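# Tuck chair under desk and park cart in bay

## Task

Get the office chair fully tucked beneath the desk, upright with every wheel on the floor; roll the utility cart into the yellow-taped bay so that all four of its wheels sit inside the tape and none touch it; keep the desk roughly in its original spot with its load still on top and nothing overhanging its edges; the robot must not tip over or finish leaning; at the end release everything and back the robot away.

## Robot and tools

ROBOT. TidyBot++: a single arm on a mobile base 0.54 m long, 0.50 m wide, 0.38 m tall, driven by four powered casters. The arm has seven joints and a two-finger gripper; its shoulder sits 0.12 m ahead of the base centre at 0.68 m height. Segments: upper arm 0.42 m, forearm 0.31 m, hand 0.31 m (wrist to hand point). It starts folded, hand pointing down, sticking out up to 0.08 m ahead of the base. Cameras: base_camera (fixed on the base, looking forward and down) and wrist_camera (looks along the hand).

FRAMES. Base frame: origin on the floor below the base centre, x forward, y left, z up, metres. hand_pose and hand_target are in this frame; the hand point is midway between the finger pads, hand z axis runs out along the fingers, fingers open along hand y. Odometry frame = base frame at scene start; base_odometry counts wheel turns only (slip counts as travel), heading in rad, left positive, -3.142 to 3.142. base_tilt is in degrees, forward and right positive.

move. One action plus optional cameras and blocking.
- base: an object with any of translate_m (forward +), strafe_m (left +), rotate_rad (counter-clockwise from above +). These are offsets from where the base last reported itself, measured along its axes at the start of the command. Ranges: translate_m and strafe_m -2 to 2 m, rotate_rad -6.3 to 6.3 rad.
- joints: absolute angles by name: joint_1_rad (any angle; positive turns the arm clockwise from above, opposite to heading), joint_2_rad -2.249..2.249 (shoulder, 0 = upright, positive leans forward), joint_3_rad (any), joint_4_rad -2.579..2.579 (elbow, 0 straight, negative bends forward when joint_3 is 3.14), joint_5_rad (any), joint_6_rad -2.099..2.099 (wrist), joint_7_rad (any; 1.57 with hand down makes fingers open left-right), gripper_pos 0 (open, about 85 mm gap) to 1 (closed). Unlimited joints take the short way round; send steps under half a turn.
- target: one list of seven numbers [x, y, z, qw, qx, qy, qz]: an absolute hand pose in the base frame, metres and unit quaternion. With target, joints may only contain gripper_pos.
- speeds: optional top-speed caps for this action: translate_m and strafe_m 0.05-0.5 m/s, rotate_rad 0.1-1.57 rad/s. For a combined translate+strafe, set speed under one key only.
- cameras: list of base_camera, wrist_camera or all; [] for none.
- blocking: true (default) returns when everything rests; false returns in about 0.5 s while motion continues. A new move overrides only the joints or base it names.
An empty move just reports state and images. Unknown keys make a call invalid; out-of-range values get it refused, and a refusal or an uncommanded stop cancels the rest of that reply's move, wait and finished_scene calls.

wait(seconds 0-10, cameras): lets time pass without new commands, then reports. stop(cameras): brakes all running motions. zoom_image(camera, region [x0,y0,x1,y1] pixels, max 504x504): closer look at the latest image. finished_scene(scene): ends the current scene, give its number; irreversible.

RESULT LINES. move: done or the worst status. base_status, joint_status, hand_status: moving, done, off_target (resting away from target, maybe still pushing), contact_stop or time_out (uncommanded stops; target dropped), not_followed (arm targets withheld, e.g. with "joint command not followed"/"pose unreachable" and a cause), torque_fault, limit_stop_at_motor_heat. hand_status done means within 10 mm and 2 degrees. joint_positions, hand_pose, hand_target, motor_effort (% of max, peak in brackets, noisy), on_its_own (things the robot did unasked), pictures (order of images), ARM HIT, MOTOR HOT, OVER-TEMPERATURE FAULT, scene_time. base_status can read done though the base was blocked short; check odometry and images.

TIPS. Hand targets usually land within about 3 cm; correct by adding (wanted - measured hand_pose) to the last target. To hold the hand still, resend hand_target, not hand_pose. Loads make the arm sag. Hand pointing down reaches at most about 0.94 m high, and only close in. Low forward-pointing targets near the base may fail or strike the base; nothing prevents arm-to-base contact. The gripper at 1 squeezes 100-150 N; off_target there means it is holding something. Closed fingertips reach about 20 mm past the hand point.

AVOID. Slow down before the base touches the chair, cart or desk: contact at driving pace is a hit. Base acceleration is up to 0.5 m/s2. Don't let the arm snag anything about 0.6 m or higher while the base drives or turns, don't push or pull hard sideways on a raised hand, and don't stretch out or swing the arm far over nearby furniture; these can tip the robot. Backing off or retracting the arm rights a slight lean. Avoid driving the arm into objects (torque fault: arm halts 10 s), drops, releasing moving parts, slams, overly hard pushes, heavy gripper strain, and long loaded or stretched holds that overheat motors. Loose objects may get brief random tugs. Finish with gripper open and robot clear.

Each tool is called after ">>>" as a command line: name --argument value for each argument, lists and objects as JSON in quotes; but a table of rows of numbers goes row by row, as --pt "numbers of a row", without its own name.

## Session

>>> move

Scene clock: 0.00 s.
base_odometry: x=+0.000 y=+0.000 heading=+0.000
base_tilt: forward=+0.6 right=+0.0
base_status: not commanded
joint_positions: joint_1_rad=-0.015 joint_2_rad=-0.309 joint_3_rad=+3.093 joint_4_rad=-2.509 joint_5_rad=-0.007 joint_6_rad=-0.917 joint_7_rad=+1.522 gripper_pos=+0.000
joint_status: not commanded
motor_effort: joint_1_rad=+0 joint_2_rad=-2 joint_3_rad=+1 joint_4_rad=+14 joint_5_rad=+0 joint_6_rad=+0 joint_7_rad=+0
hand_pose: x=+0.2521 y=+0.0097 z=+0.5863 quat_wxyz=(+0.004, +1.000, +0.004, +0.013) (m; base frame)
hand_target: x=+0.2533 y=+0.0098 z=+0.5870 quat_wxyz=(+0.004, +1.000, +0.004, +0.014) (m; base frame)
hand_status: not commanded
pictures: base_camera, wrist_camera
camera_calibration:
wrist_camera: T_world_to_cam=[[0.063624, -0.997971, 0.00237762, -0.0110384], [-0.997971, -0.0636297, -0.00242053, 0.310271], [0.00256691, -0.00221879, -0.999994, 0.719376], [0, 0, 0, 1]] pos_world=[0.308497, 0.0103226, 0.720149]

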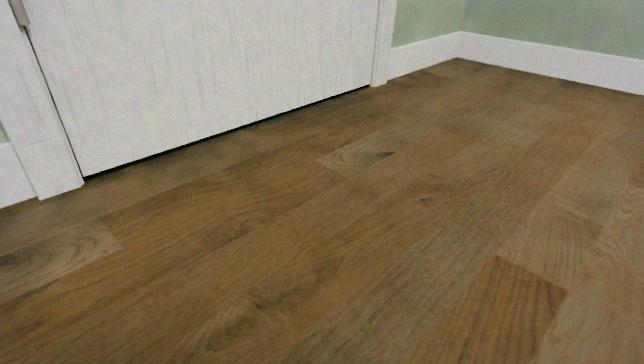

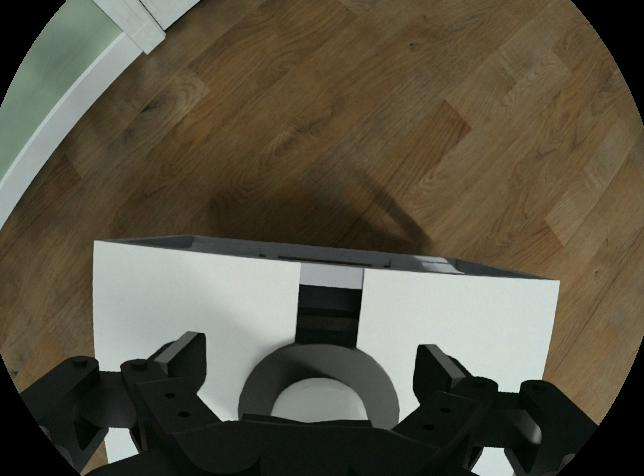

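>>> move --joints '{"joint_6_rad":0.35}' --base '{"rotate_rad":-1.2}'

>>> move --base '{"rotate_rad":-1.2}'

>>> move --base '{"rotate_rad":-1.2}'

>>> move --base '{"rotate_rad":-1.2}'

Scene clock: 5.17 s.
move: done
base_odometry: x=+0.000 y=+0.000 heading=-1.200
base_tilt: forward=+0.6 right=+0.0
base_status: done
joint_positions: joint_1_rad=-0.015 joint_2_rad=-0.309 joint_3_rad=+3.093 joint_4_rad=-2.509 joint_5_rad=-0.007 joint_6_rad=+0.279 joint_7_rad=+1.522 gripper_pos=+0.000
joint_status: all done
motor_effort: joint_1_rad=+0(2) joint_2_rad=-7(8) joint_3_rad=+0(2) joint_4_rad=+19(20) joint_5_rad=+0(1) joint_6_rad=+8(10) joint_7_rad=+1(1)
hand_pose: x=+0.5363 y=+0.0279 z=+0.7908 quat_wxyz=(-0.027, +0.819, +0.006, +0.573) (m; base frame)
hand_target: x=+0.5437 y=+0.0285 z=+0.8131 quat_wxyz=(-0.028, +0.798, +0.006, +0.602) (m; base frame)
hand_status: not commanded
pictures: base_camera, wrist_camera
camera_calibration:
wrist_camera: T_world_to_cam=[[0.0659196, -0.997741, 0.012955, -0.0210952], [-0.36213, -0.0360196, -0.931431, 0.988386], [0.929794, 0.0567082, -0.363686, -0.0789289], [0, 0, 0, 1]] pos_world=[0.432702, 0.0190296, 0.892182]

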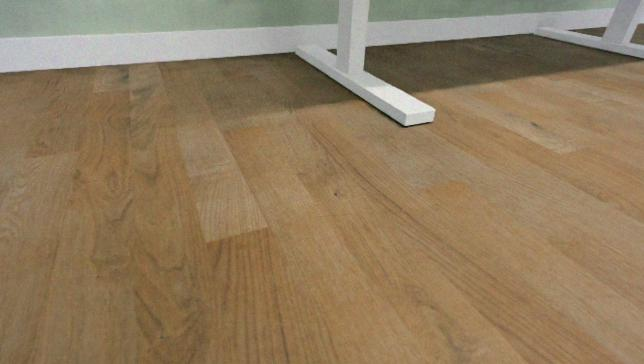

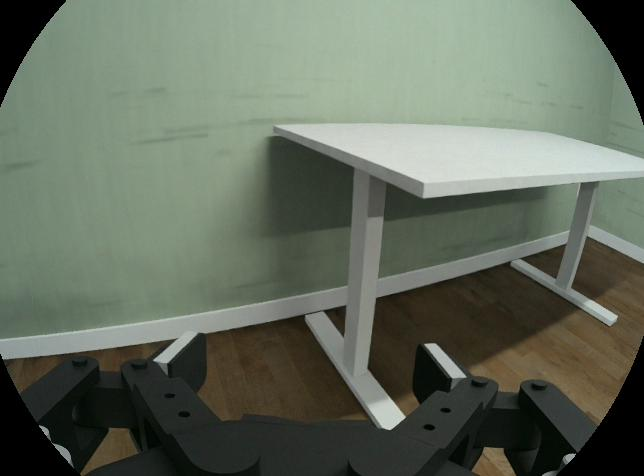

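Scene clock: 7.23 s.
move: done
base_odometry: x=+0.000 y=+0.000 heading=-2.400
base_tilt: forward=+0.6 right=+0.0
base_status: done
joint_positions: joint_1_rad=-0.015 joint_2_rad=-0.309 joint_3_rad=+3.093 joint_4_rad=-2.509 joint_5_rad=-0.007 joint_6_rad=+0.280 joint_7_rad=+1.522 gripper_pos=+0.000
joint_status: not commanded
motor_effort: joint_1_rad=+0(1) joint_2_rad=-8(8) joint_3_rad=+1(3) joint_4_rad=+19(20) joint_5_rad=+0(1) joint_6_rad=+9(10) joint_7_rad=+0(1)
hand_pose: x=+0.5363 y=+0.0279 z=+0.7909 quat_wxyz=(-0.027, +0.819, +0.006, +0.573) (m; base frame)
hand_target: x=+0.5437 y=+0.0285 z=+0.8131 quat_wxyz=(-0.028, +0.798, +0.006, +0.602) (m; base frame)
hand_status: not commanded
pictures: base_camera, wrist_camera
camera_calibration:
wrist_camera: T_world_to_cam=[[0.0658899, -0.997743, 0.0129505, -0.0210893], [-0.361678, -0.0359769, -0.931609, 0.988434], [0.929972, 0.0566997, -0.363232, -0.0793801], [0, 0, 0, 1]] pos_world=[0.432706, 0.0190199, 0.892274]

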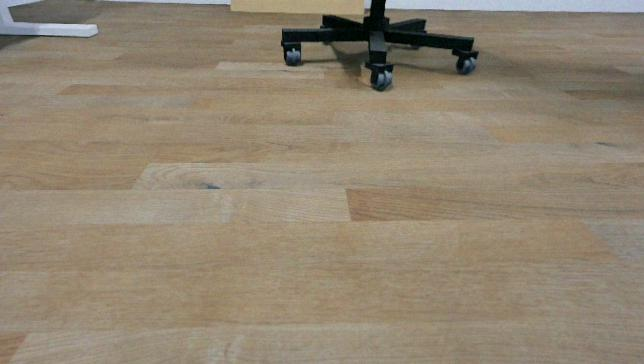

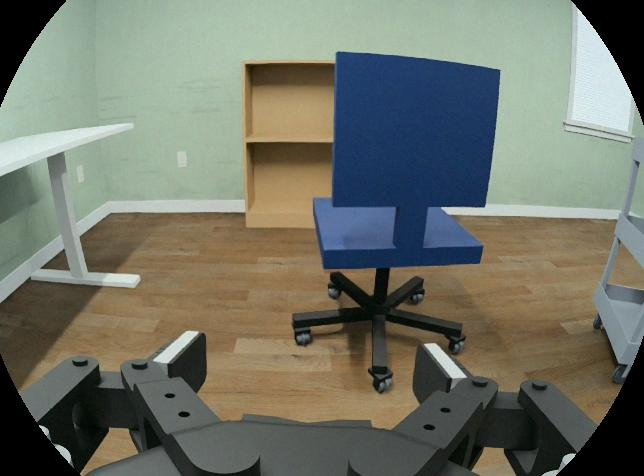

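Scene clock: 9.30 s.
move: done
base_odometry: x=+0.000 y=+0.000 heading=+2.684
base_tilt: forward=+0.6 right=-0.1
base_status: done
joint_positions: joint_1_rad=-0.015 joint_2_rad=-0.309 joint_3_rad=+3.093 joint_4_rad=-2.509 joint_5_rad=-0.007 joint_6_rad=+0.280 joint_7_rad=+1.522 gripper_pos=+0.000
joint_status: not commanded
motor_effort: joint_1_rad=+1(1) joint_2_rad=-7(9) joint_3_rad=+0(3) joint_4_rad=+19(20) joint_5_rad=+0(1) joint_6_rad=+9(10) joint_7_rad=+0(1)
hand_pose: x=+0.5364 y=+0.0279 z=+0.7910 quat_wxyz=(-0.027, +0.819, +0.006, +0.573) (m; base frame)
hand_target: x=+0.5437 y=+0.0285 z=+0.8131 quat_wxyz=(-0.028, +0.798, +0.006, +0.602) (m; base frame)
hand_status: not commanded
pictures: base_camera, wrist_camera
camera_calibration:
wrist_camera: T_world_to_cam=[[0.0658888, -0.997743, 0.0129532, -0.0210915], [-0.361395, -0.0359618, -0.931719, 0.988464], [0.930082, 0.0567087, -0.362948, -0.0796617], [0, 0, 0, 1]] pos_world=[0.432707, 0.0190205, 0.892331]

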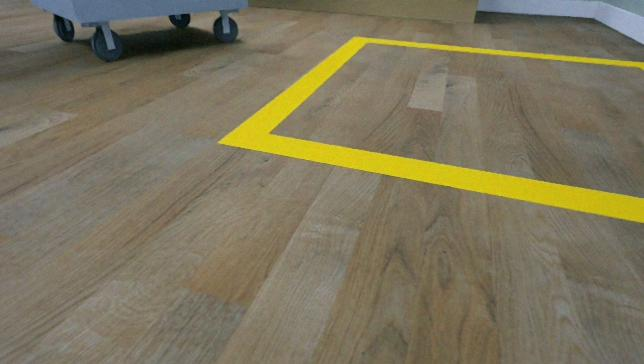

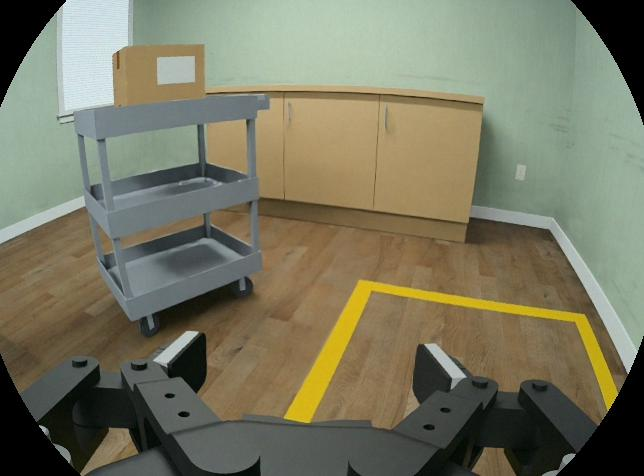

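Scene clock: 11.37 s.
move: done
base_odometry: x=+0.000 y=+0.000 heading=+1.484
base_tilt: forward=+0.6 right=+0.0
base_status: done
joint_positions: joint_1_rad=-0.015 joint_2_rad=-0.309 joint_3_rad=+3.093 joint_4_rad=-2.509 joint_5_rad=-0.007 joint_6_rad=+0.280 joint_7_rad=+1.522 gripper_pos=+0.000
joint_status: not commanded
motor_effort: joint_1_rad=+0(2) joint_2_rad=-8(9) joint_3_rad=+0(3) joint_4_rad=+19(20) joint_5_rad=+0(1) joint_6_rad=+9(10) joint_7_rad=+0(1)
hand_pose: x=+0.5364 y=+0.0279 z=+0.7911 quat_wxyz=(-0.027, +0.819, +0.006, +0.573) (m; base frame)
hand_target: x=+0.5437 y=+0.0285 z=+0.8131 quat_wxyz=(-0.028, +0.798, +0.006, +0.602) (m; base frame)
hand_status: not commanded
pictures: base_camera, wrist_camera
camera_calibration:
wrist_camera: T_world_to_cam=[[0.0658884, -0.997743, 0.0129543, -0.0210923], [-0.361281, -0.0359557, -0.931763, 0.988476], [0.930126, 0.0567123, -0.362835, -0.0797743], [0, 0, 0, 1]] pos_world=[0.432708, 0.0190208, 0.892354]

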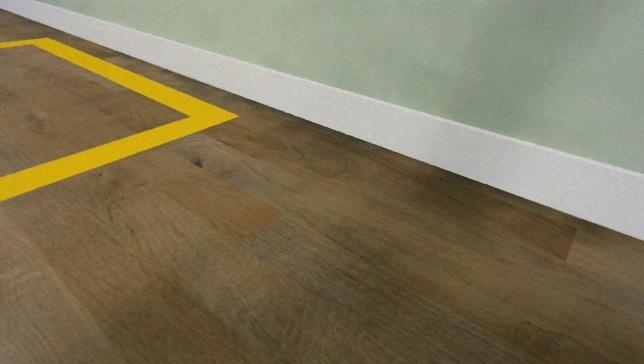

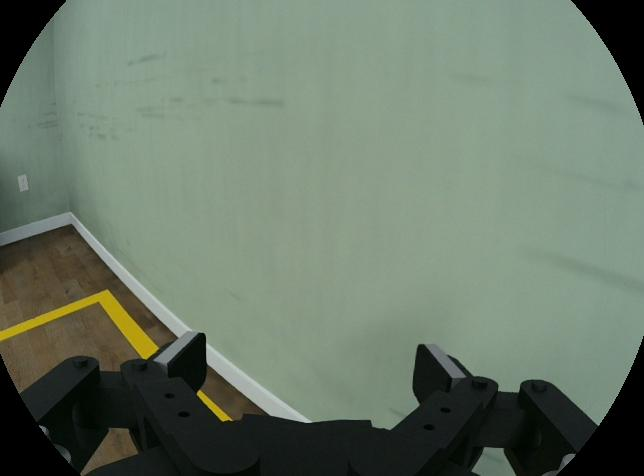

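>>> move --base '{"rotate_rad":2.51}' --cameras '[]'

>>> move --base '{"strafe_m":-1.9,"translate_m":-0.2}'

Scene clock: 49.17 s.
move: done
base_odometry: x=+0.000 y=+0.000 heading=-2.289
base_tilt: forward=+0.6 right=+0.0
base_status: done
joint_positions: joint_1_rad=-0.015 joint_2_rad=-0.309 joint_3_rad=+3.093 joint_4_rad=-2.509 joint_5_rad=-0.007 joint_6_rad=+0.280 joint_7_rad=+1.522 gripper_pos=+0.000
joint_status: not commanded
motor_effort: joint_1_rad=+0(2) joint_2_rad=-7(9) joint_3_rad=+1(3) joint_4_rad=+20(20) joint_5_rad=+0(1) joint_6_rad=+9(10) joint_7_rad=+0(1)
hand_pose: x=+0.5364 y=+0.0279 z=+0.7912 quat_wxyz=(-0.027, +0.819, +0.006, +0.573) (m; base frame)
hand_target: x=+0.5437 y=+0.0285 z=+0.8131 quat_wxyz=(-0.028, +0.798, +0.006, +0.602) (m; base frame)
hand_status: not commanded
pictures: none
No camera images: "cameras" was empty.

Scene clock: 53.40 s.
move: done
base_odometry: x=-1.299 y=+1.401 heading=-2.289
base_tilt: forward=+0.6 right=+0.0
base_status: done
joint_positions: joint_1_rad=-0.015 joint_2_rad=-0.309 joint_3_rad=+3.093 joint_4_rad=-2.509 joint_5_rad=-0.007 joint_6_rad=+0.281 joint_7_rad=+1.522 gripper_pos=+0.000
joint_status: not commanded
motor_effort: joint_1_rad=+0(1) joint_2_rad=-7(8) joint_3_rad=+1(3) joint_4_rad=+19(20) joint_5_rad=+0(1) joint_6_rad=+9(10) joint_7_rad=+1(1)
hand_pose: x=+0.5364 y=+0.0279 z=+0.7912 quat_wxyz=(-0.027, +0.819, +0.006, +0.573) (m; base frame)
hand_target: x=+0.5437 y=+0.0285 z=+0.8131 quat_wxyz=(-0.028, +0.798, +0.006, +0.602) (m; base frame)
hand_status: not commanded
pictures: base_camera, wrist_camera
camera_calibration:
wrist_camera: T_world_to_cam=[[0.0658587, -0.997745, 0.0129497, -0.0210864], [-0.360829, -0.035913, -0.93194, 0.988524], [0.930304, 0.0567038, -0.362381, -0.0802256], [0, 0, 0, 1]] pos_world=[0.432711, 0.0190111, 0.892446]

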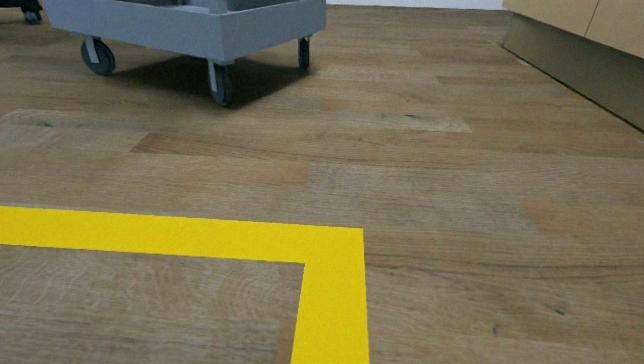

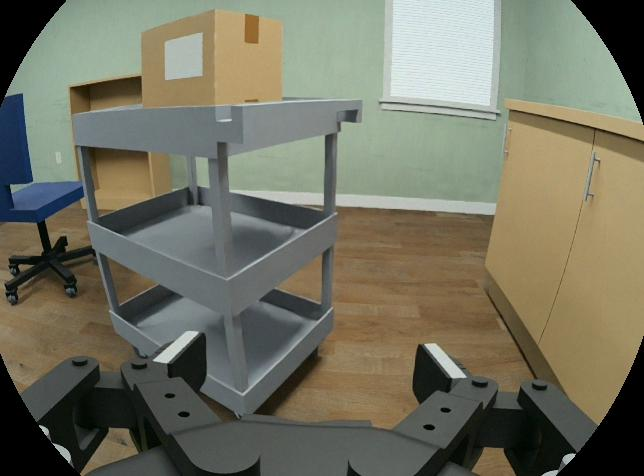

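>>> move --base '{"strafe_m":-0.32}' --joints '{"joint_6_rad":-0.9}'

>>> move --base '{"translate_m":2.0}' --speeds '{"translate_m":0.3}'

Scene clock: 67.00 s.
move: done
base_odometry: x=-1.540 y=+1.612 heading=-2.290
base_tilt: forward=+0.7 right=+0.0
base_status: done
joint_positions: joint_1_rad=-0.015 joint_2_rad=-0.309 joint_3_rad=+3.093 joint_4_rad=-2.509 joint_5_rad=-0.007 joint_6_rad=-0.836 joint_7_rad=+1.522 gripper_pos=+0.000
joint_status: all done
motor_effort: joint_1_rad=+0(2) joint_2_rad=-4(8) joint_3_rad=+1(3) joint_4_rad=+14(19) joint_5_rad=+0(1) joint_6_rad=+2(9) joint_7_rad=+0(1)
hand_pose: x=+0.2772 y=+0.0112 z=+0.5879 quat_wxyz=(+0.002, +0.999, +0.004, +0.053) (m; base frame)
hand_target: x=+0.2586 y=+0.0101 z=+0.5871 quat_wxyz=(+0.003, +1.000, +0.004, +0.022) (m; base frame)
hand_status: not commanded
pictures: base_camera, wrist_camera
camera_calibration:
wrist_camera: T_world_to_cam=[[0.0641089, -0.997939, 0.00291601, -0.0116527], [-0.994458, -0.0641288, -0.0833071, 0.381968], [0.0833224, 0.00244088, -0.99652, 0.696396], [0, 0, 0, 1]] pos_world=[0.322573, 0.0111666, 0.725827]

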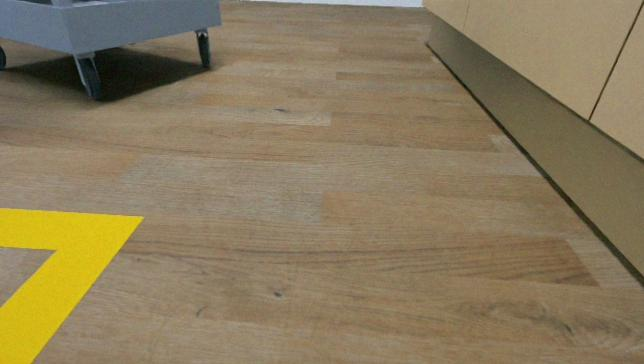

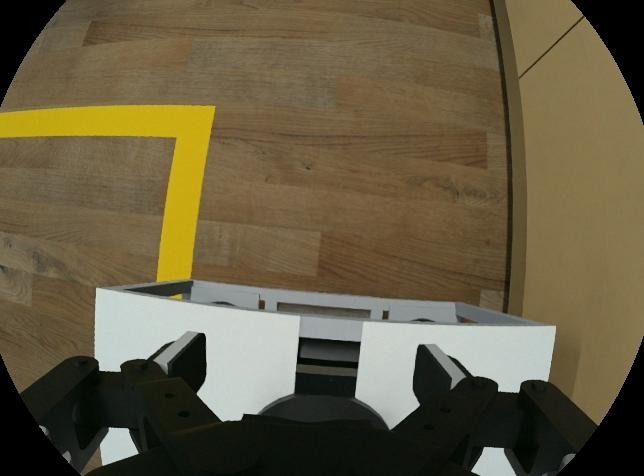

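Scene clock: 74.50 s.
move: done
base_odometry: x=-2.857 y=+0.107 heading=-2.290
base_tilt: forward=+0.7 right=-0.1
base_status: done
joint_positions: joint_1_rad=-0.015 joint_2_rad=-0.307 joint_3_rad=+3.093 joint_4_rad=-2.509 joint_5_rad=-0.007 joint_6_rad=-0.843 joint_7_rad=+1.522 gripper_pos=+0.000
joint_status: not commanded
motor_effort: joint_1_rad=+0(1) joint_2_rad=-3(6) joint_3_rad=+0(2) joint_4_rad=+15(17) joint_5_rad=+0(1) joint_6_rad=+1(3) joint_7_rad=+0(1)
hand_pose: x=+0.2747 y=+0.0110 z=+0.5873 quat_wxyz=(+0.002, +0.999, +0.004, +0.048) (m; base frame)
hand_target: x=+0.2586 y=+0.0101 z=+0.5871 quat_wxyz=(+0.003, +1.000, +0.004, +0.022) (m; base frame)
hand_status: not commanded
pictures: base_camera, wrist_camera
camera_calibration:
wrist_camera: T_world_to_cam=[[0.0640652, -0.997942, 0.00277026, -0.0115303], [-0.995206, -0.0640946, -0.0738773, 0.374068], [0.0739028, 0.00197598, -0.997263, 0.699108], [0, 0, 0, 1]] pos_world=[0.321347, 0.0110878, 0.724862]

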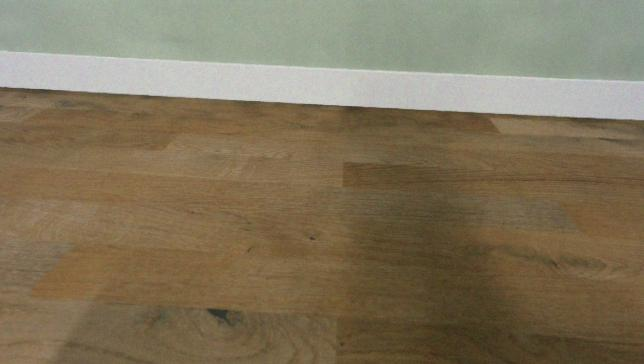

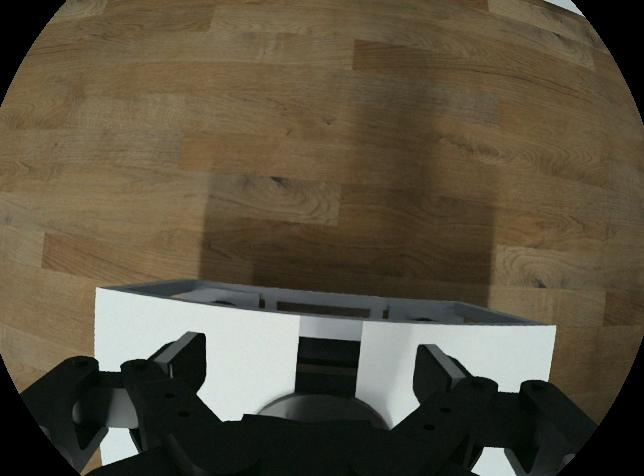

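>>> move --base '{"translate_m":0.27,"strafe_m":0.69}' --cameras '[]'

>>> move --base '{"rotate_rad":3.07}' --joints '{"joint_6_rad":0.3}'

Scene clock: 78.60 s.
move: done
base_odometry: x=-2.515 y=-0.551 heading=-2.290
base_tilt: forward=+0.6 right=+0.0
base_status: done
joint_positions: joint_1_rad=-0.015 joint_2_rad=-0.307 joint_3_rad=+3.093 joint_4_rad=-2.509 joint_5_rad=-0.007 joint_6_rad=-0.843 joint_7_rad=+1.522 gripper_pos=+0.000
joint_status: not commanded
motor_effort: joint_1_rad=+1(1) joint_2_rad=-3(4) joint_3_rad=+1(2) joint_4_rad=+14(16) joint_5_rad=+0(1) joint_6_rad=+2(3) joint_7_rad=+1(1)
hand_pose: x=+0.2747 y=+0.0110 z=+0.5873 quat_wxyz=(+0.002, +0.999, +0.004, +0.048) (m; base frame)
hand_target: x=+0.2586 y=+0.0101 z=+0.5871 quat_wxyz=(+0.003, +1.000, +0.004, +0.022) (m; base frame)
hand_status: not commanded
pictures: none
No camera images: "cameras" was empty.

Scene clock: 81.90 s.
move: done
base_odometry: x=-2.515 y=-0.551 heading=+0.780
base_tilt: forward=+0.6 right=+0.0
base_status: done
joint_positions: joint_1_rad=-0.015 joint_2_rad=-0.307 joint_3_rad=+3.093 joint_4_rad=-2.510 joint_5_rad=-0.007 joint_6_rad=+0.232 joint_7_rad=+1.522 gripper_pos=+0.000
joint_status: all done
motor_effort: joint_1_rad=+0(2) joint_2_rad=-7(9) joint_3_rad=+1(3) joint_4_rad=+20(20) joint_5_rad=+0(1) joint_6_rad=+8(9) joint_7_rad=+0(1)
hand_pose: x=+0.5306 y=+0.0274 z=+0.7754 quat_wxyz=(-0.025, +0.834, +0.006, +0.552) (m; base frame)
hand_target: x=+0.5391 y=+0.0281 z=+0.7983 quat_wxyz=(-0.027, +0.813, +0.006, +0.582) (m; base frame)
hand_status: not commanded
pictures: base_camera, wrist_camera
camera_calibration:
wrist_camera: T_world_to_cam=[[0.0660429, -0.99774, 0.0124062, -0.0206615], [-0.408759, -0.0383948, -0.911834, 0.981624], [0.91025, 0.055149, -0.410371, -0.0326032], [0, 0, 0, 1]] pos_world=[0.432289, 0.0188725, 0.881955]

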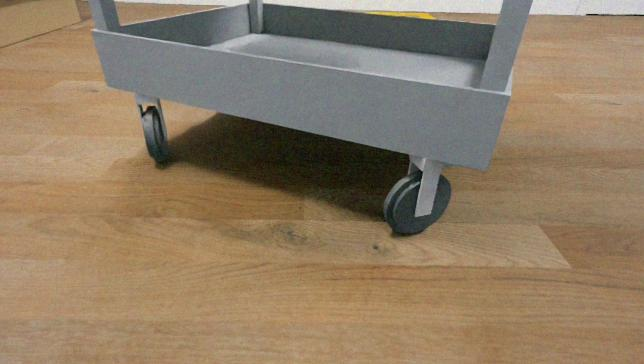

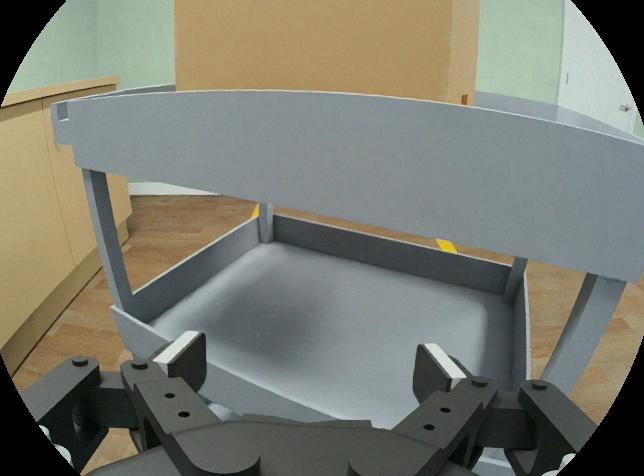

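>>> move --joints '{"joint_1_rad":3.1,"joint_2_rad":0.0}' --cameras '[]'

>>> move --base '{"translate_m":0.65}' --speeds '{"translate_m":0.08}' --cameras '["base_camera"]'

>>> move --base '{"translate_m":0.6}' --speeds '{"translate_m":0.1}'

Scene clock: 90.77 s.
move: done
base_odometry: x=-2.515 y=-0.551 heading=+0.780
base_tilt: forward=+0.6 right=+0.0
base_status: not commanded
joint_positions: joint_1_rad=+3.077 joint_2_rad=-0.009 joint_3_rad=+3.093 joint_4_rad=-2.510 joint_5_rad=-0.007 joint_6_rad=+0.232 joint_7_rad=+1.522 gripper_pos=+0.000
joint_status: all done
motor_effort: joint_1_rad=+0(2) joint_2_rad=-14(15) joint_3_rad=+0(2) joint_4_rad=+16(20) joint_5_rad=+0(1) joint_6_rad=+8(10) joint_7_rad=+1(1)
hand_pose: x=-0.3001 y=-0.0483 z=+0.6502 quat_wxyz=(+0.421, +0.026, -0.906, +0.035) (m; base frame)
hand_target: x=-0.3157 y=-0.0401 z=+0.6648 quat_wxyz=(+0.450, +0.015, -0.892, +0.032) (m; base frame)
hand_status: not commanded
pictures: none
No camera images: "cameras" was empty.

Scene clock: 99.40 s.
move: done
base_odometry: x=-2.053 y=-0.094 heading=+0.780
base_tilt: forward=+0.6 right=+0.0
base_status: done
joint_positions: joint_1_rad=+3.079 joint_2_rad=-0.001 joint_3_rad=+3.093 joint_4_rad=-2.511 joint_5_rad=-0.007 joint_6_rad=+0.234 joint_7_rad=+1.522 gripper_pos=+0.000
joint_status: not commanded
motor_effort: joint_1_rad=+0(1) joint_2_rad=-14(17) joint_3_rad=+1(1) joint_4_rad=+15(17) joint_5_rad=+0(1) joint_6_rad=+8(8) joint_7_rad=+0(1)
hand_pose: x=-0.3001 y=-0.0478 z=+0.6472 quat_wxyz=(+0.418, +0.025, -0.907, +0.034) (m; base frame)
hand_target: x=-0.3157 y=-0.0401 z=+0.6648 quat_wxyz=(+0.450, +0.015, -0.892, +0.032) (m; base frame)
hand_status: not commanded
pictures: base_camera

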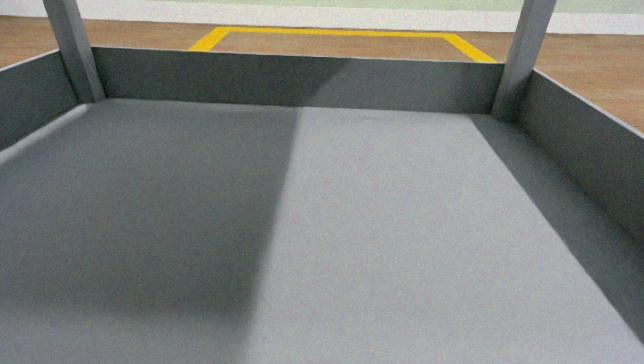

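Scene clock: 105.93 s.
move: done
base_odometry: x=-1.626 y=+0.328 heading=+0.780
base_tilt: forward=+0.6 right=-0.1
base_status: done
joint_positions: joint_1_rad=+3.079 joint_2_rad=+0.003 joint_3_rad=+3.093 joint_4_rad=-2.511 joint_5_rad=-0.007 joint_6_rad=+0.235 joint_7_rad=+1.522 gripper_pos=+0.000
joint_status: not commanded
motor_effort: joint_1_rad=+0(1) joint_2_rad=-14(17) joint_3_rad=+1(1) joint_4_rad=+15(17) joint_5_rad=+0(1) joint_6_rad=+7(9) joint_7_rad=+0(1)
hand_pose: x=-0.3002 y=-0.0477 z=+0.6459 quat_wxyz=(+0.417, +0.025, -0.908, +0.034) (m; base frame)
hand_target: x=-0.3157 y=-0.0401 z=+0.6648 quat_wxyz=(+0.450, +0.015, -0.892, +0.032) (m; base frame)
hand_status: not commanded
pictures: base_camera, wrist_camera
camera_calibration:
wrist_camera: T_world_to_cam=[[-0.115133, 0.993343, -0.0038289, 0.0119641], [0.662672, 0.0739342, -0.745251, 0.740429], [-0.740007, -0.0883404, -0.666773, 0.338032], [0, 0, 0, 1]] pos_world=[-0.239138, -0.0367656, 0.777242]

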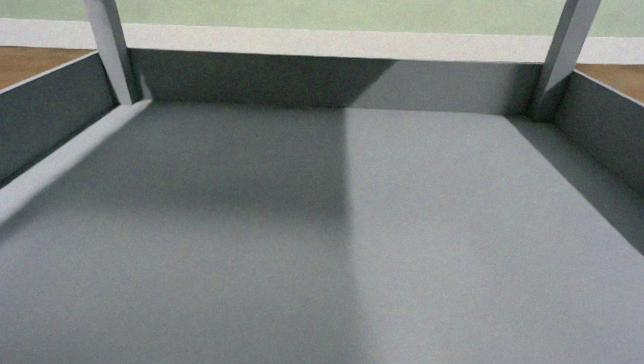

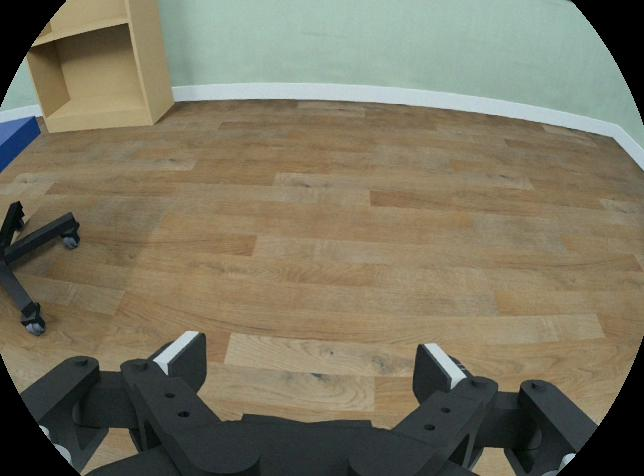

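>>> move --base '{"translate_m":0.41}' --speeds '{"translate_m":0.08}' --cameras '[]'

>>> move --base '{"translate_m":-0.6}' --speeds '{"translate_m":0.3}' --cameras '["base_camera"]'

Scene clock: 113.73 s.
move: done
base_odometry: x=-1.335 y=+0.616 heading=+0.780
base_tilt: forward=+0.6 right=+0.0
base_status: done
joint_positions: joint_1_rad=+3.080 joint_2_rad=+0.003 joint_3_rad=+3.093 joint_4_rad=-2.511 joint_5_rad=-0.007 joint_6_rad=+0.235 joint_7_rad=+1.522 gripper_pos=+0.000
joint_status: not commanded
motor_effort: joint_1_rad=+0(1) joint_2_rad=-14(17) joint_3_rad=+0(2) joint_4_rad=+15(16) joint_5_rad=+1(1) joint_6_rad=+8(9) joint_7_rad=+1(1)
hand_pose: x=-0.3002 y=-0.0474 z=+0.6457 quat_wxyz=(+0.417, +0.025, -0.908, +0.034) (m; base frame)
hand_target: x=-0.3157 y=-0.0401 z=+0.6648 quat_wxyz=(+0.450, +0.015, -0.892, +0.032) (m; base frame)
hand_status: not commanded
pictures: none
No camera images: "cameras" was empty.

Scene clock: 116.63 s.
move: done
base_odometry: x=-1.761 y=+0.194 heading=+0.781
base_tilt: forward=+0.6 right=+0.0
base_status: done
joint_positions: joint_1_rad=+3.080 joint_2_rad=+0.006 joint_3_rad=+3.093 joint_4_rad=-2.512 joint_5_rad=-0.007 joint_6_rad=+0.237 joint_7_rad=+1.522 gripper_pos=+0.000
joint_status: not commanded
motor_effort: joint_1_rad=+0(1) joint_2_rad=-14(17) joint_3_rad=+0(1) joint_4_rad=+15(17) joint_5_rad=+0(1) joint_6_rad=+6(8) joint_7_rad=+1(1)
hand_pose: x=-0.3001 y=-0.0472 z=+0.6446 quat_wxyz=(+0.416, +0.024, -0.908, +0.034) (m; base frame)
hand_target: x=-0.3157 y=-0.0401 z=+0.6648 quat_wxyz=(+0.450, +0.015, -0.892, +0.032) (m; base frame)
hand_status: not commanded
pictures: base_camera

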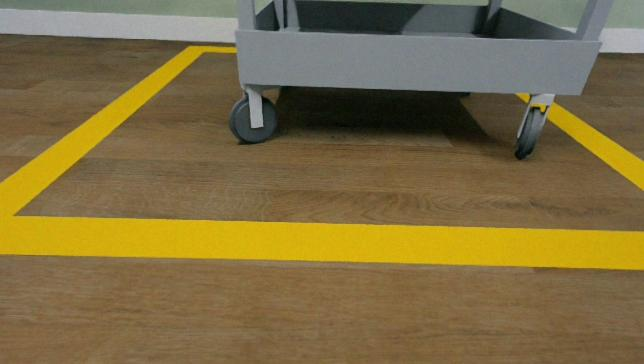

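>>> move --base '{"rotate_rad":-1.5}' --joints '{"joint_1_rad":0.0,"joint_2_rad":-0.3}' --cameras '[]'

>>> move --base '{"strafe_m":-0.55,"translate_m":0.1}'

Scene clock: 124.27 s.
move: done
base_odometry: x=-1.761 y=+0.194 heading=-0.718
base_tilt: forward=+0.6 right=+0.0
base_status: done
joint_positions: joint_1_rad=+0.023 joint_2_rad=-0.282 joint_3_rad=+3.093 joint_4_rad=-2.512 joint_5_rad=-0.007 joint_6_rad=+0.237 joint_7_rad=+1.522 gripper_pos=+0.000
joint_status: all done
motor_effort: joint_1_rad=+1(2) joint_2_rad=-8(16) joint_3_rad=+1(2) joint_4_rad=+19(20) joint_5_rad=+0(1) joint_6_rad=+8(10) joint_7_rad=+0(1)
hand_pose: x=+0.5338 y=+0.0119 z=+0.7660 quat_wxyz=(-0.015, +0.839, -0.010, +0.543) (m; base frame)
hand_target: x=+0.5405 y=+0.0220 z=+0.7944 quat_wxyz=(-0.023, +0.815, +0.000, +0.579) (m; base frame)
hand_status: not commanded
pictures: none
No camera images: "cameras" was empty.

Scene clock: 126.60 s.
move: done
base_odometry: x=-2.048 y=-0.286 heading=-0.719
base_tilt: forward=+0.6 right=+0.0
base_status: done
joint_positions: joint_1_rad=+0.020 joint_2_rad=-0.284 joint_3_rad=+3.093 joint_4_rad=-2.512 joint_5_rad=-0.007 joint_6_rad=+0.237 joint_7_rad=+1.522 gripper_pos=+0.000
joint_status: not commanded
motor_effort: joint_1_rad=+1(1) joint_2_rad=-8(9) joint_3_rad=+1(3) joint_4_rad=+18(20) joint_5_rad=+0(1) joint_6_rad=+8(10) joint_7_rad=+0(1)
hand_pose: x=+0.5336 y=+0.0129 z=+0.7668 quat_wxyz=(-0.016, +0.839, -0.009, +0.544) (m; base frame)
hand_target: x=+0.5405 y=+0.0220 z=+0.7944 quat_wxyz=(-0.023, +0.815, +0.000, +0.579) (m; base frame)
hand_status: not commanded
pictures: base_camera, wrist_camera
camera_calibration:
wrist_camera: T_world_to_cam=[[0.031253, -0.999448, 0.011256, -0.0157431], [-0.427034, -0.0235337, -0.903929, 0.977935], [0.903695, 0.0234438, -0.427534, -0.0209942], [0, 0, 0, 1]] pos_world=[0.437076, 0.00777223, 0.875186]

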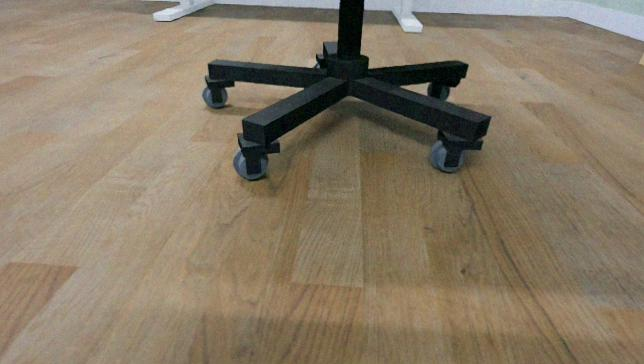

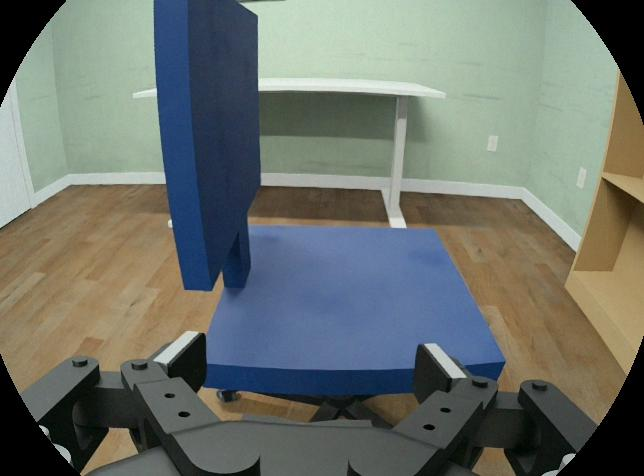

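>>> move --base '{"strafe_m":0.40}' --joints '{"gripper_pos":1}' --cameras '[]'

>>> move --base '{"translate_m":0.33}' --speeds '{"translate_m":0.2}'

>>> move --base '{"strafe_m":-0.2}' --speeds '{"strafe_m":0.07}'

Scene clock: 137.30 s.
move: done
base_odometry: x=-1.785 y=+0.015 heading=-0.719
base_tilt: forward=+0.6 right=+0.0
base_status: done
joint_positions: joint_1_rad=+0.017 joint_2_rad=-0.288 joint_3_rad=+3.093 joint_4_rad=-2.512 joint_5_rad=-0.007 joint_6_rad=+0.237 joint_7_rad=+1.522 gripper_pos=+0.999
joint_status: all done
motor_effort: joint_1_rad=+0(1) joint_2_rad=-7(9) joint_3_rad=+1(3) joint_4_rad=+19(20) joint_5_rad=+0(1) joint_6_rad=+9(9) joint_7_rad=+1(1)
hand_pose: x=+0.5333 y=+0.0143 z=+0.7682 quat_wxyz=(-0.017, +0.838, -0.008, +0.546) (m; base frame)
hand_target: x=+0.5405 y=+0.0220 z=+0.7944 quat_wxyz=(-0.023, +0.815, +0.000, +0.579) (m; base frame)
hand_status: not commanded
pictures: none
No camera images: "cameras" was empty.

Scene clock: 139.63 s.
move: done
base_odometry: x=-1.536 y=-0.202 heading=-0.719
base_tilt: forward=+0.6 right=+0.0
base_status: done
joint_positions: joint_1_rad=+0.017 joint_2_rad=-0.293 joint_3_rad=+3.093 joint_4_rad=-2.512 joint_5_rad=-0.007 joint_6_rad=+0.237 joint_7_rad=+1.522 gripper_pos=+0.999
joint_status: not commanded
motor_effort: joint_1_rad=+0(1) joint_2_rad=-7(10) joint_3_rad=+1(2) joint_4_rad=+19(20) joint_5_rad=+0(1) joint_6_rad=+9(10) joint_7_rad=+0(1)
hand_pose: x=+0.5328 y=+0.0143 z=+0.7705 quat_wxyz=(-0.017, +0.836, -0.008, +0.548) (m; base frame)
hand_target: x=+0.5405 y=+0.0220 z=+0.7944 quat_wxyz=(-0.023, +0.815, +0.000, +0.579) (m; base frame)
hand_status: not commanded
pictures: base_camera, wrist_camera
camera_calibration:
wrist_camera: T_world_to_cam=[[0.034577, -0.999333, 0.0117825, -0.0164976], [-0.418803, -0.0251931, -0.907727, 0.97954], [0.907418, 0.0264519, -0.419395, -0.0270145], [0, 0, 0, 1]] pos_world=[0.435319, 0.00890558, 0.87802]

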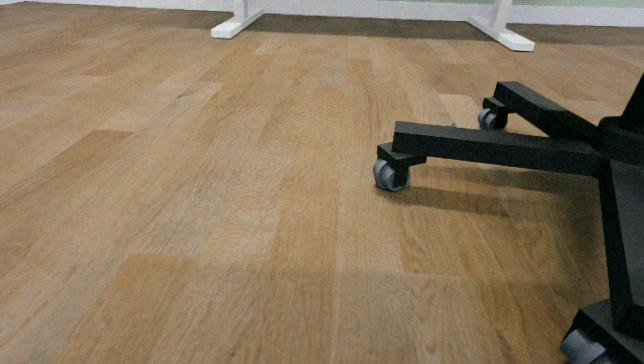

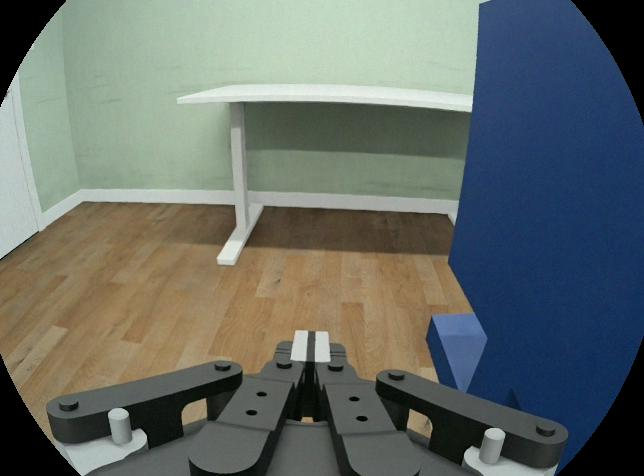

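Scene clock: 143.07 s.
move: done
base_odometry: x=-1.668 y=-0.353 heading=-0.719
base_tilt: forward=+0.6 right=+0.0
base_status: done
joint_positions: joint_1_rad=-0.017 joint_2_rad=-0.297 joint_3_rad=+3.071 joint_4_rad=-2.517 joint_5_rad=-0.007 joint_6_rad=+0.238 joint_7_rad=+1.522 gripper_pos=+0.999
joint_status: not commanded
motor_effort: joint_1_rad=+1(9) joint_2_rad=-8(8) joint_3_rad=+3(11) joint_4_rad=+19(25) joint_5_rad=-1(3) joint_6_rad=+10(12) joint_7_rad=+1(1)
hand_pose: x=+0.5291 y=+0.0376 z=+0.7691 quat_wxyz=(-0.029, +0.837, +0.017, +0.547) (m; base frame)
hand_target: x=+0.5405 y=+0.0220 z=+0.7944 quat_wxyz=(-0.023, +0.815, +0.000, +0.579) (m; base frame)
hand_status: not commanded
pictures: base_camera, wrist_camera
camera_calibration:
wrist_camera: T_world_to_cam=[[0.0897294, -0.995795, 0.0184493, -0.0275807], [-0.417565, -0.0544305, -0.907015, 0.977153], [0.904206, 0.0736822, -0.420694, -0.0239368], [0, 0, 0, 1]] pos_world=[0.432144, 0.027486, 0.876731]

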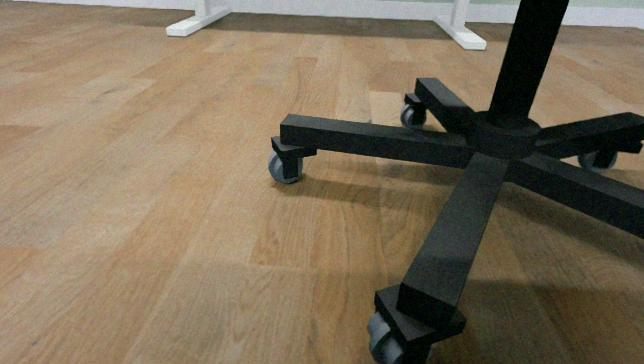

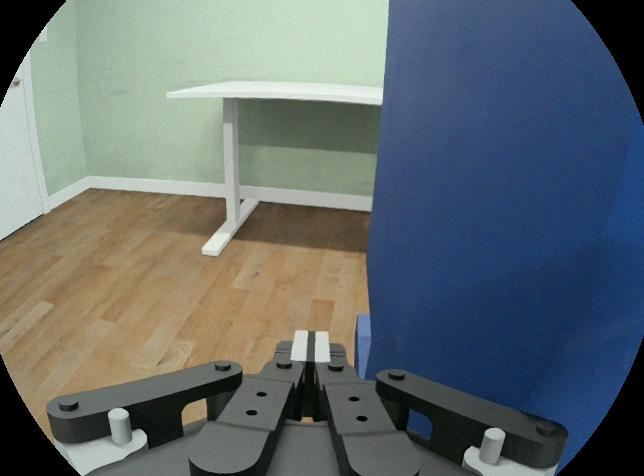

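>>> move --base '{"strafe_m":-0.12,"translate_m":-0.05}' --speeds '{"strafe_m":0.07}' --cameras '["wrist_camera"]'

>>> move --base '{"strafe_m":-0.12,"translate_m":-0.08}' --speeds '{"strafe_m":0.07}'

Scene clock: 147.90 s.
move: done
base_odometry: x=-1.784 y=-0.410 heading=-0.719
base_tilt: forward=+0.6 right=+0.0
base_status: done
joint_positions: joint_1_rad=-0.022 joint_2_rad=-0.301 joint_3_rad=+3.066 joint_4_rad=-2.520 joint_5_rad=-0.007 joint_6_rad=+0.238 joint_7_rad=+1.522 gripper_pos=+0.999
joint_status: not commanded
motor_effort: joint_1_rad=+2(9) joint_2_rad=-6(9) joint_3_rad=+3(10) joint_4_rad=+21(25) joint_5_rad=-1(2) joint_6_rad=+10(12) joint_7_rad=+1(1)
hand_pose: x=+0.5275 y=+0.0415 z=+0.7690 quat_wxyz=(-0.031, +0.836, +0.022, +0.547) (m; base frame)
hand_target: x=+0.5405 y=+0.0220 z=+0.7944 quat_wxyz=(-0.023, +0.815, +0.000, +0.579) (m; base frame)
hand_status: not commanded
pictures: wrist_camera
camera_calibration:
wrist_camera: T_world_to_cam=[[0.099311, -0.994853, 0.0201319, -0.0298738], [-0.416255, -0.0599121, -0.907272, 0.976339], [0.903808, 0.0817221, -0.420062, -0.0234129], [0, 0, 0, 1]] pos_world=[0.430533, 0.0306878, 0.876571]

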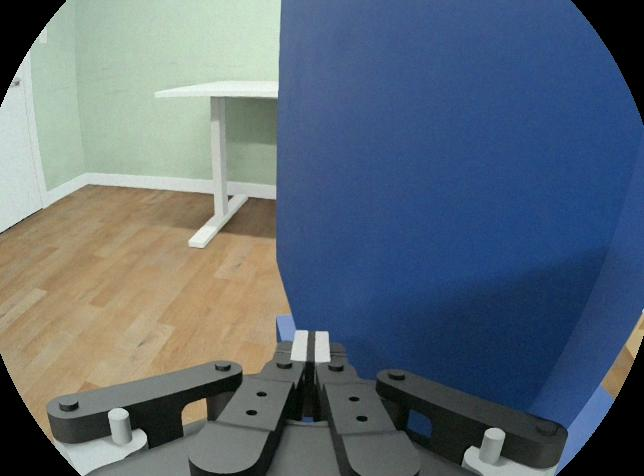

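Scene clock: 150.47 s.
move: done
base_odometry: x=-1.924 y=-0.448 heading=-0.719
base_tilt: forward=+0.7 right=+0.0
base_status: done
joint_positions: joint_1_rad=-0.013 joint_2_rad=-0.301 joint_3_rad=+3.082 joint_4_rad=-2.520 joint_5_rad=-0.007 joint_6_rad=+0.238 joint_7_rad=+1.522 gripper_pos=+0.999
joint_status: not commanded
motor_effort: joint_1_rad=+0(6) joint_2_rad=-7(8) joint_3_rad=+1(7) joint_4_rad=+19(21) joint_5_rad=+1(2) joint_6_rad=+9(10) joint_7_rad=+0(1)
hand_pose: x=+0.5286 y=+0.0307 z=+0.7692 quat_wxyz=(-0.026, +0.836, +0.010, +0.547) (m; base frame)
hand_target: x=+0.5405 y=+0.0220 z=+0.7944 quat_wxyz=(-0.023, +0.815, +0.000, +0.579) (m; base frame)
hand_status: not commanded
pictures: base_camera, wrist_camera
camera_calibration:
wrist_camera: T_world_to_cam=[[0.0740957, -0.997134, 0.0152897, -0.0236006], [-0.417628, -0.0449487, -0.907506, 0.97679], [0.905592, 0.0608569, -0.419761, -0.0239889], [0, 0, 0, 1]] pos_world=[0.431407, 0.0218323, 0.876733]

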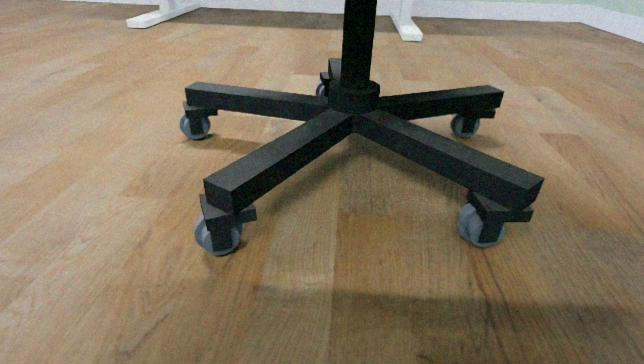

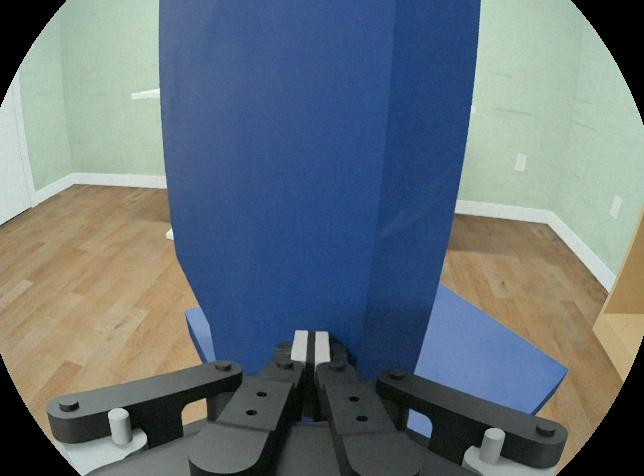

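>>> move --base '{"strafe_m":-0.14,"translate_m":0.0}' --speeds '{"strafe_m":0.07}'

Scene clock: 154.73 s.
move: done
base_odometry: x=-2.016 y=-0.553 heading=-0.719
base_tilt: forward=+0.6 right=+0.0
base_status: done
joint_positions: joint_1_rad=-0.014 joint_2_rad=-0.301 joint_3_rad=+3.080 joint_4_rad=-2.520 joint_5_rad=-0.007 joint_6_rad=+0.238 joint_7_rad=+1.522 gripper_pos=+0.999
joint_status: not commanded
motor_effort: joint_1_rad=+0(6) joint_2_rad=-7(8) joint_3_rad=+1(7) joint_4_rad=+18(21) joint_5_rad=+0(1) joint_6_rad=+9(11) joint_7_rad=+0(1)
hand_pose: x=+0.5284 y=+0.0324 z=+0.7692 quat_wxyz=(-0.027, +0.836, +0.012, +0.547) (m; base frame)
hand_target: x=+0.5405 y=+0.0220 z=+0.7944 quat_wxyz=(-0.023, +0.815, +0.000, +0.579) (m; base frame)
hand_status: not commanded
pictures: base_camera, wrist_camera
camera_calibration:
wrist_camera: T_world_to_cam=[[0.0779804, -0.996824, 0.0161413, -0.0246414], [-0.417436, -0.04735, -0.907472, 0.976703], [0.905354, 0.064027, -0.419803, -0.023904], [0, 0, 0, 1]] pos_world=[0.431274, 0.0232142, 0.876693]

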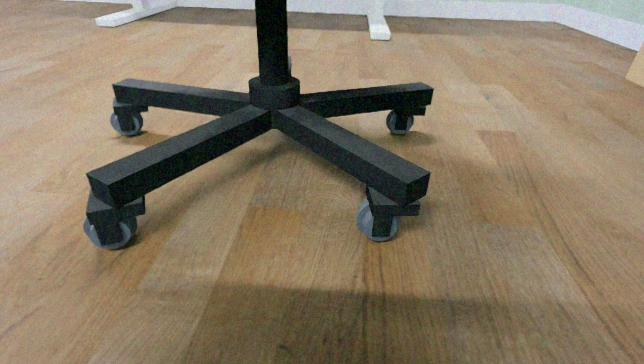

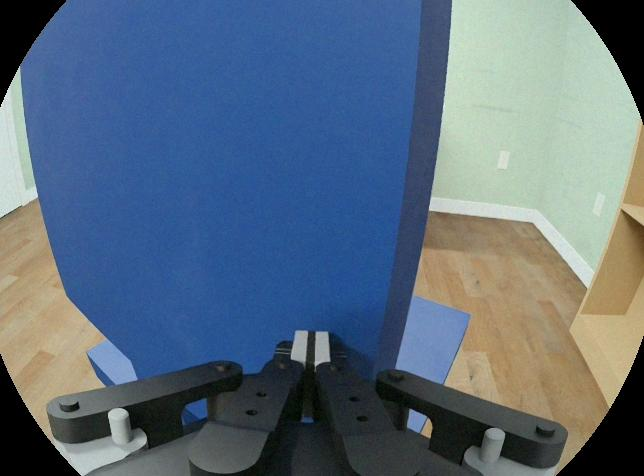

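>>> move --base '{"translate_m":0.09}' --speeds '{"translate_m":0.06}' --cameras '[]'

>>> move --base '{"translate_m":-0.3}' --speeds '{"translate_m":0.2}'

Scene clock: 158.47 s.
move: done
base_odometry: x=-1.948 y=-0.612 heading=-0.719
base_tilt: forward=+0.7 right=+0.0
base_status: done
joint_positions: joint_1_rad=-0.003 joint_2_rad=-0.300 joint_3_rad=+3.093 joint_4_rad=-2.543 joint_5_rad=-0.007 joint_6_rad=+0.241 joint_7_rad=+1.522 gripper_pos=+0.999
joint_status: not commanded
motor_effort: joint_1_rad=-1(4) joint_2_rad=-6(9) joint_3_rad=-1(5) joint_4_rad=+24(29) joint_5_rad=+1(2) joint_6_rad=+12(16) joint_7_rad=+0(1)
hand_pose: x=+0.5224 y=+0.0220 z=+0.7576 quat_wxyz=(-0.022, +0.842, +0.001, +0.539) (m; base frame)
hand_target: x=+0.5405 y=+0.0220 z=+0.7944 quat_wxyz=(-0.023, +0.815, +0.000, +0.579) (m; base frame)
hand_status: not commanded
pictures: none
No camera images: "cameras" was empty.

Scene clock: 160.67 s.
move: done
base_odometry: x=-2.174 y=-0.415 heading=-0.719
base_tilt: forward=+0.6 right=+0.0
base_status: done
joint_positions: joint_1_rad=-0.003 joint_2_rad=-0.298 joint_3_rad=+3.093 joint_4_rad=-2.525 joint_5_rad=-0.007 joint_6_rad=+0.248 joint_7_rad=+1.522 gripper_pos=+0.999
joint_status: not commanded
motor_effort: joint_1_rad=+0(1) joint_2_rad=-8(11) joint_3_rad=+1(2) joint_4_rad=+19(23) joint_5_rad=+0(1) joint_6_rad=+9(11) joint_7_rad=+1(1)
hand_pose: x=+0.5291 y=+0.0225 z=+0.7686 quat_wxyz=(-0.022, +0.836, +0.001, +0.549) (m; base frame)
hand_target: x=+0.5405 y=+0.0220 z=+0.7944 quat_wxyz=(-0.023, +0.815, +0.000, +0.579) (m; base frame)
hand_status: not commanded
pictures: base_camera, wrist_camera
camera_calibration:
wrist_camera: T_world_to_cam=[[0.0547387, -0.998425, 0.0122643, -0.0192484], [-0.415662, -0.0339531, -0.908885, 0.975897], [0.90787, 0.0446534, -0.416866, -0.0272893], [0, 0, 0, 1]] pos_world=[0.431472, 0.0151352, 0.875838]

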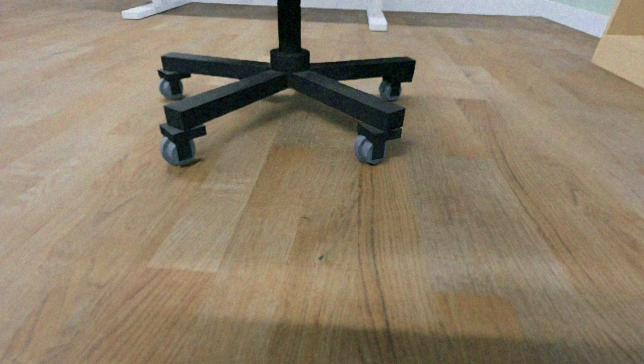

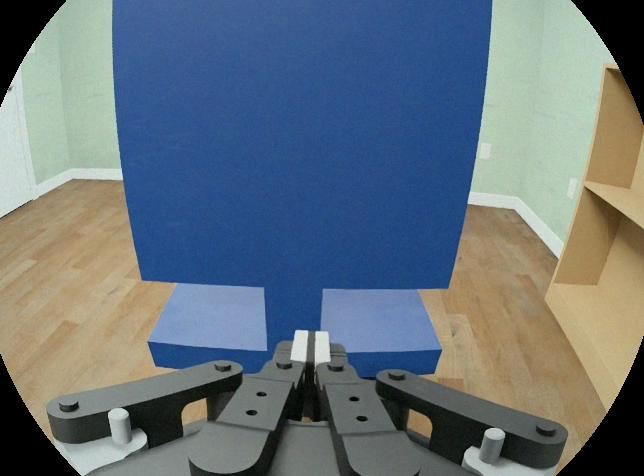

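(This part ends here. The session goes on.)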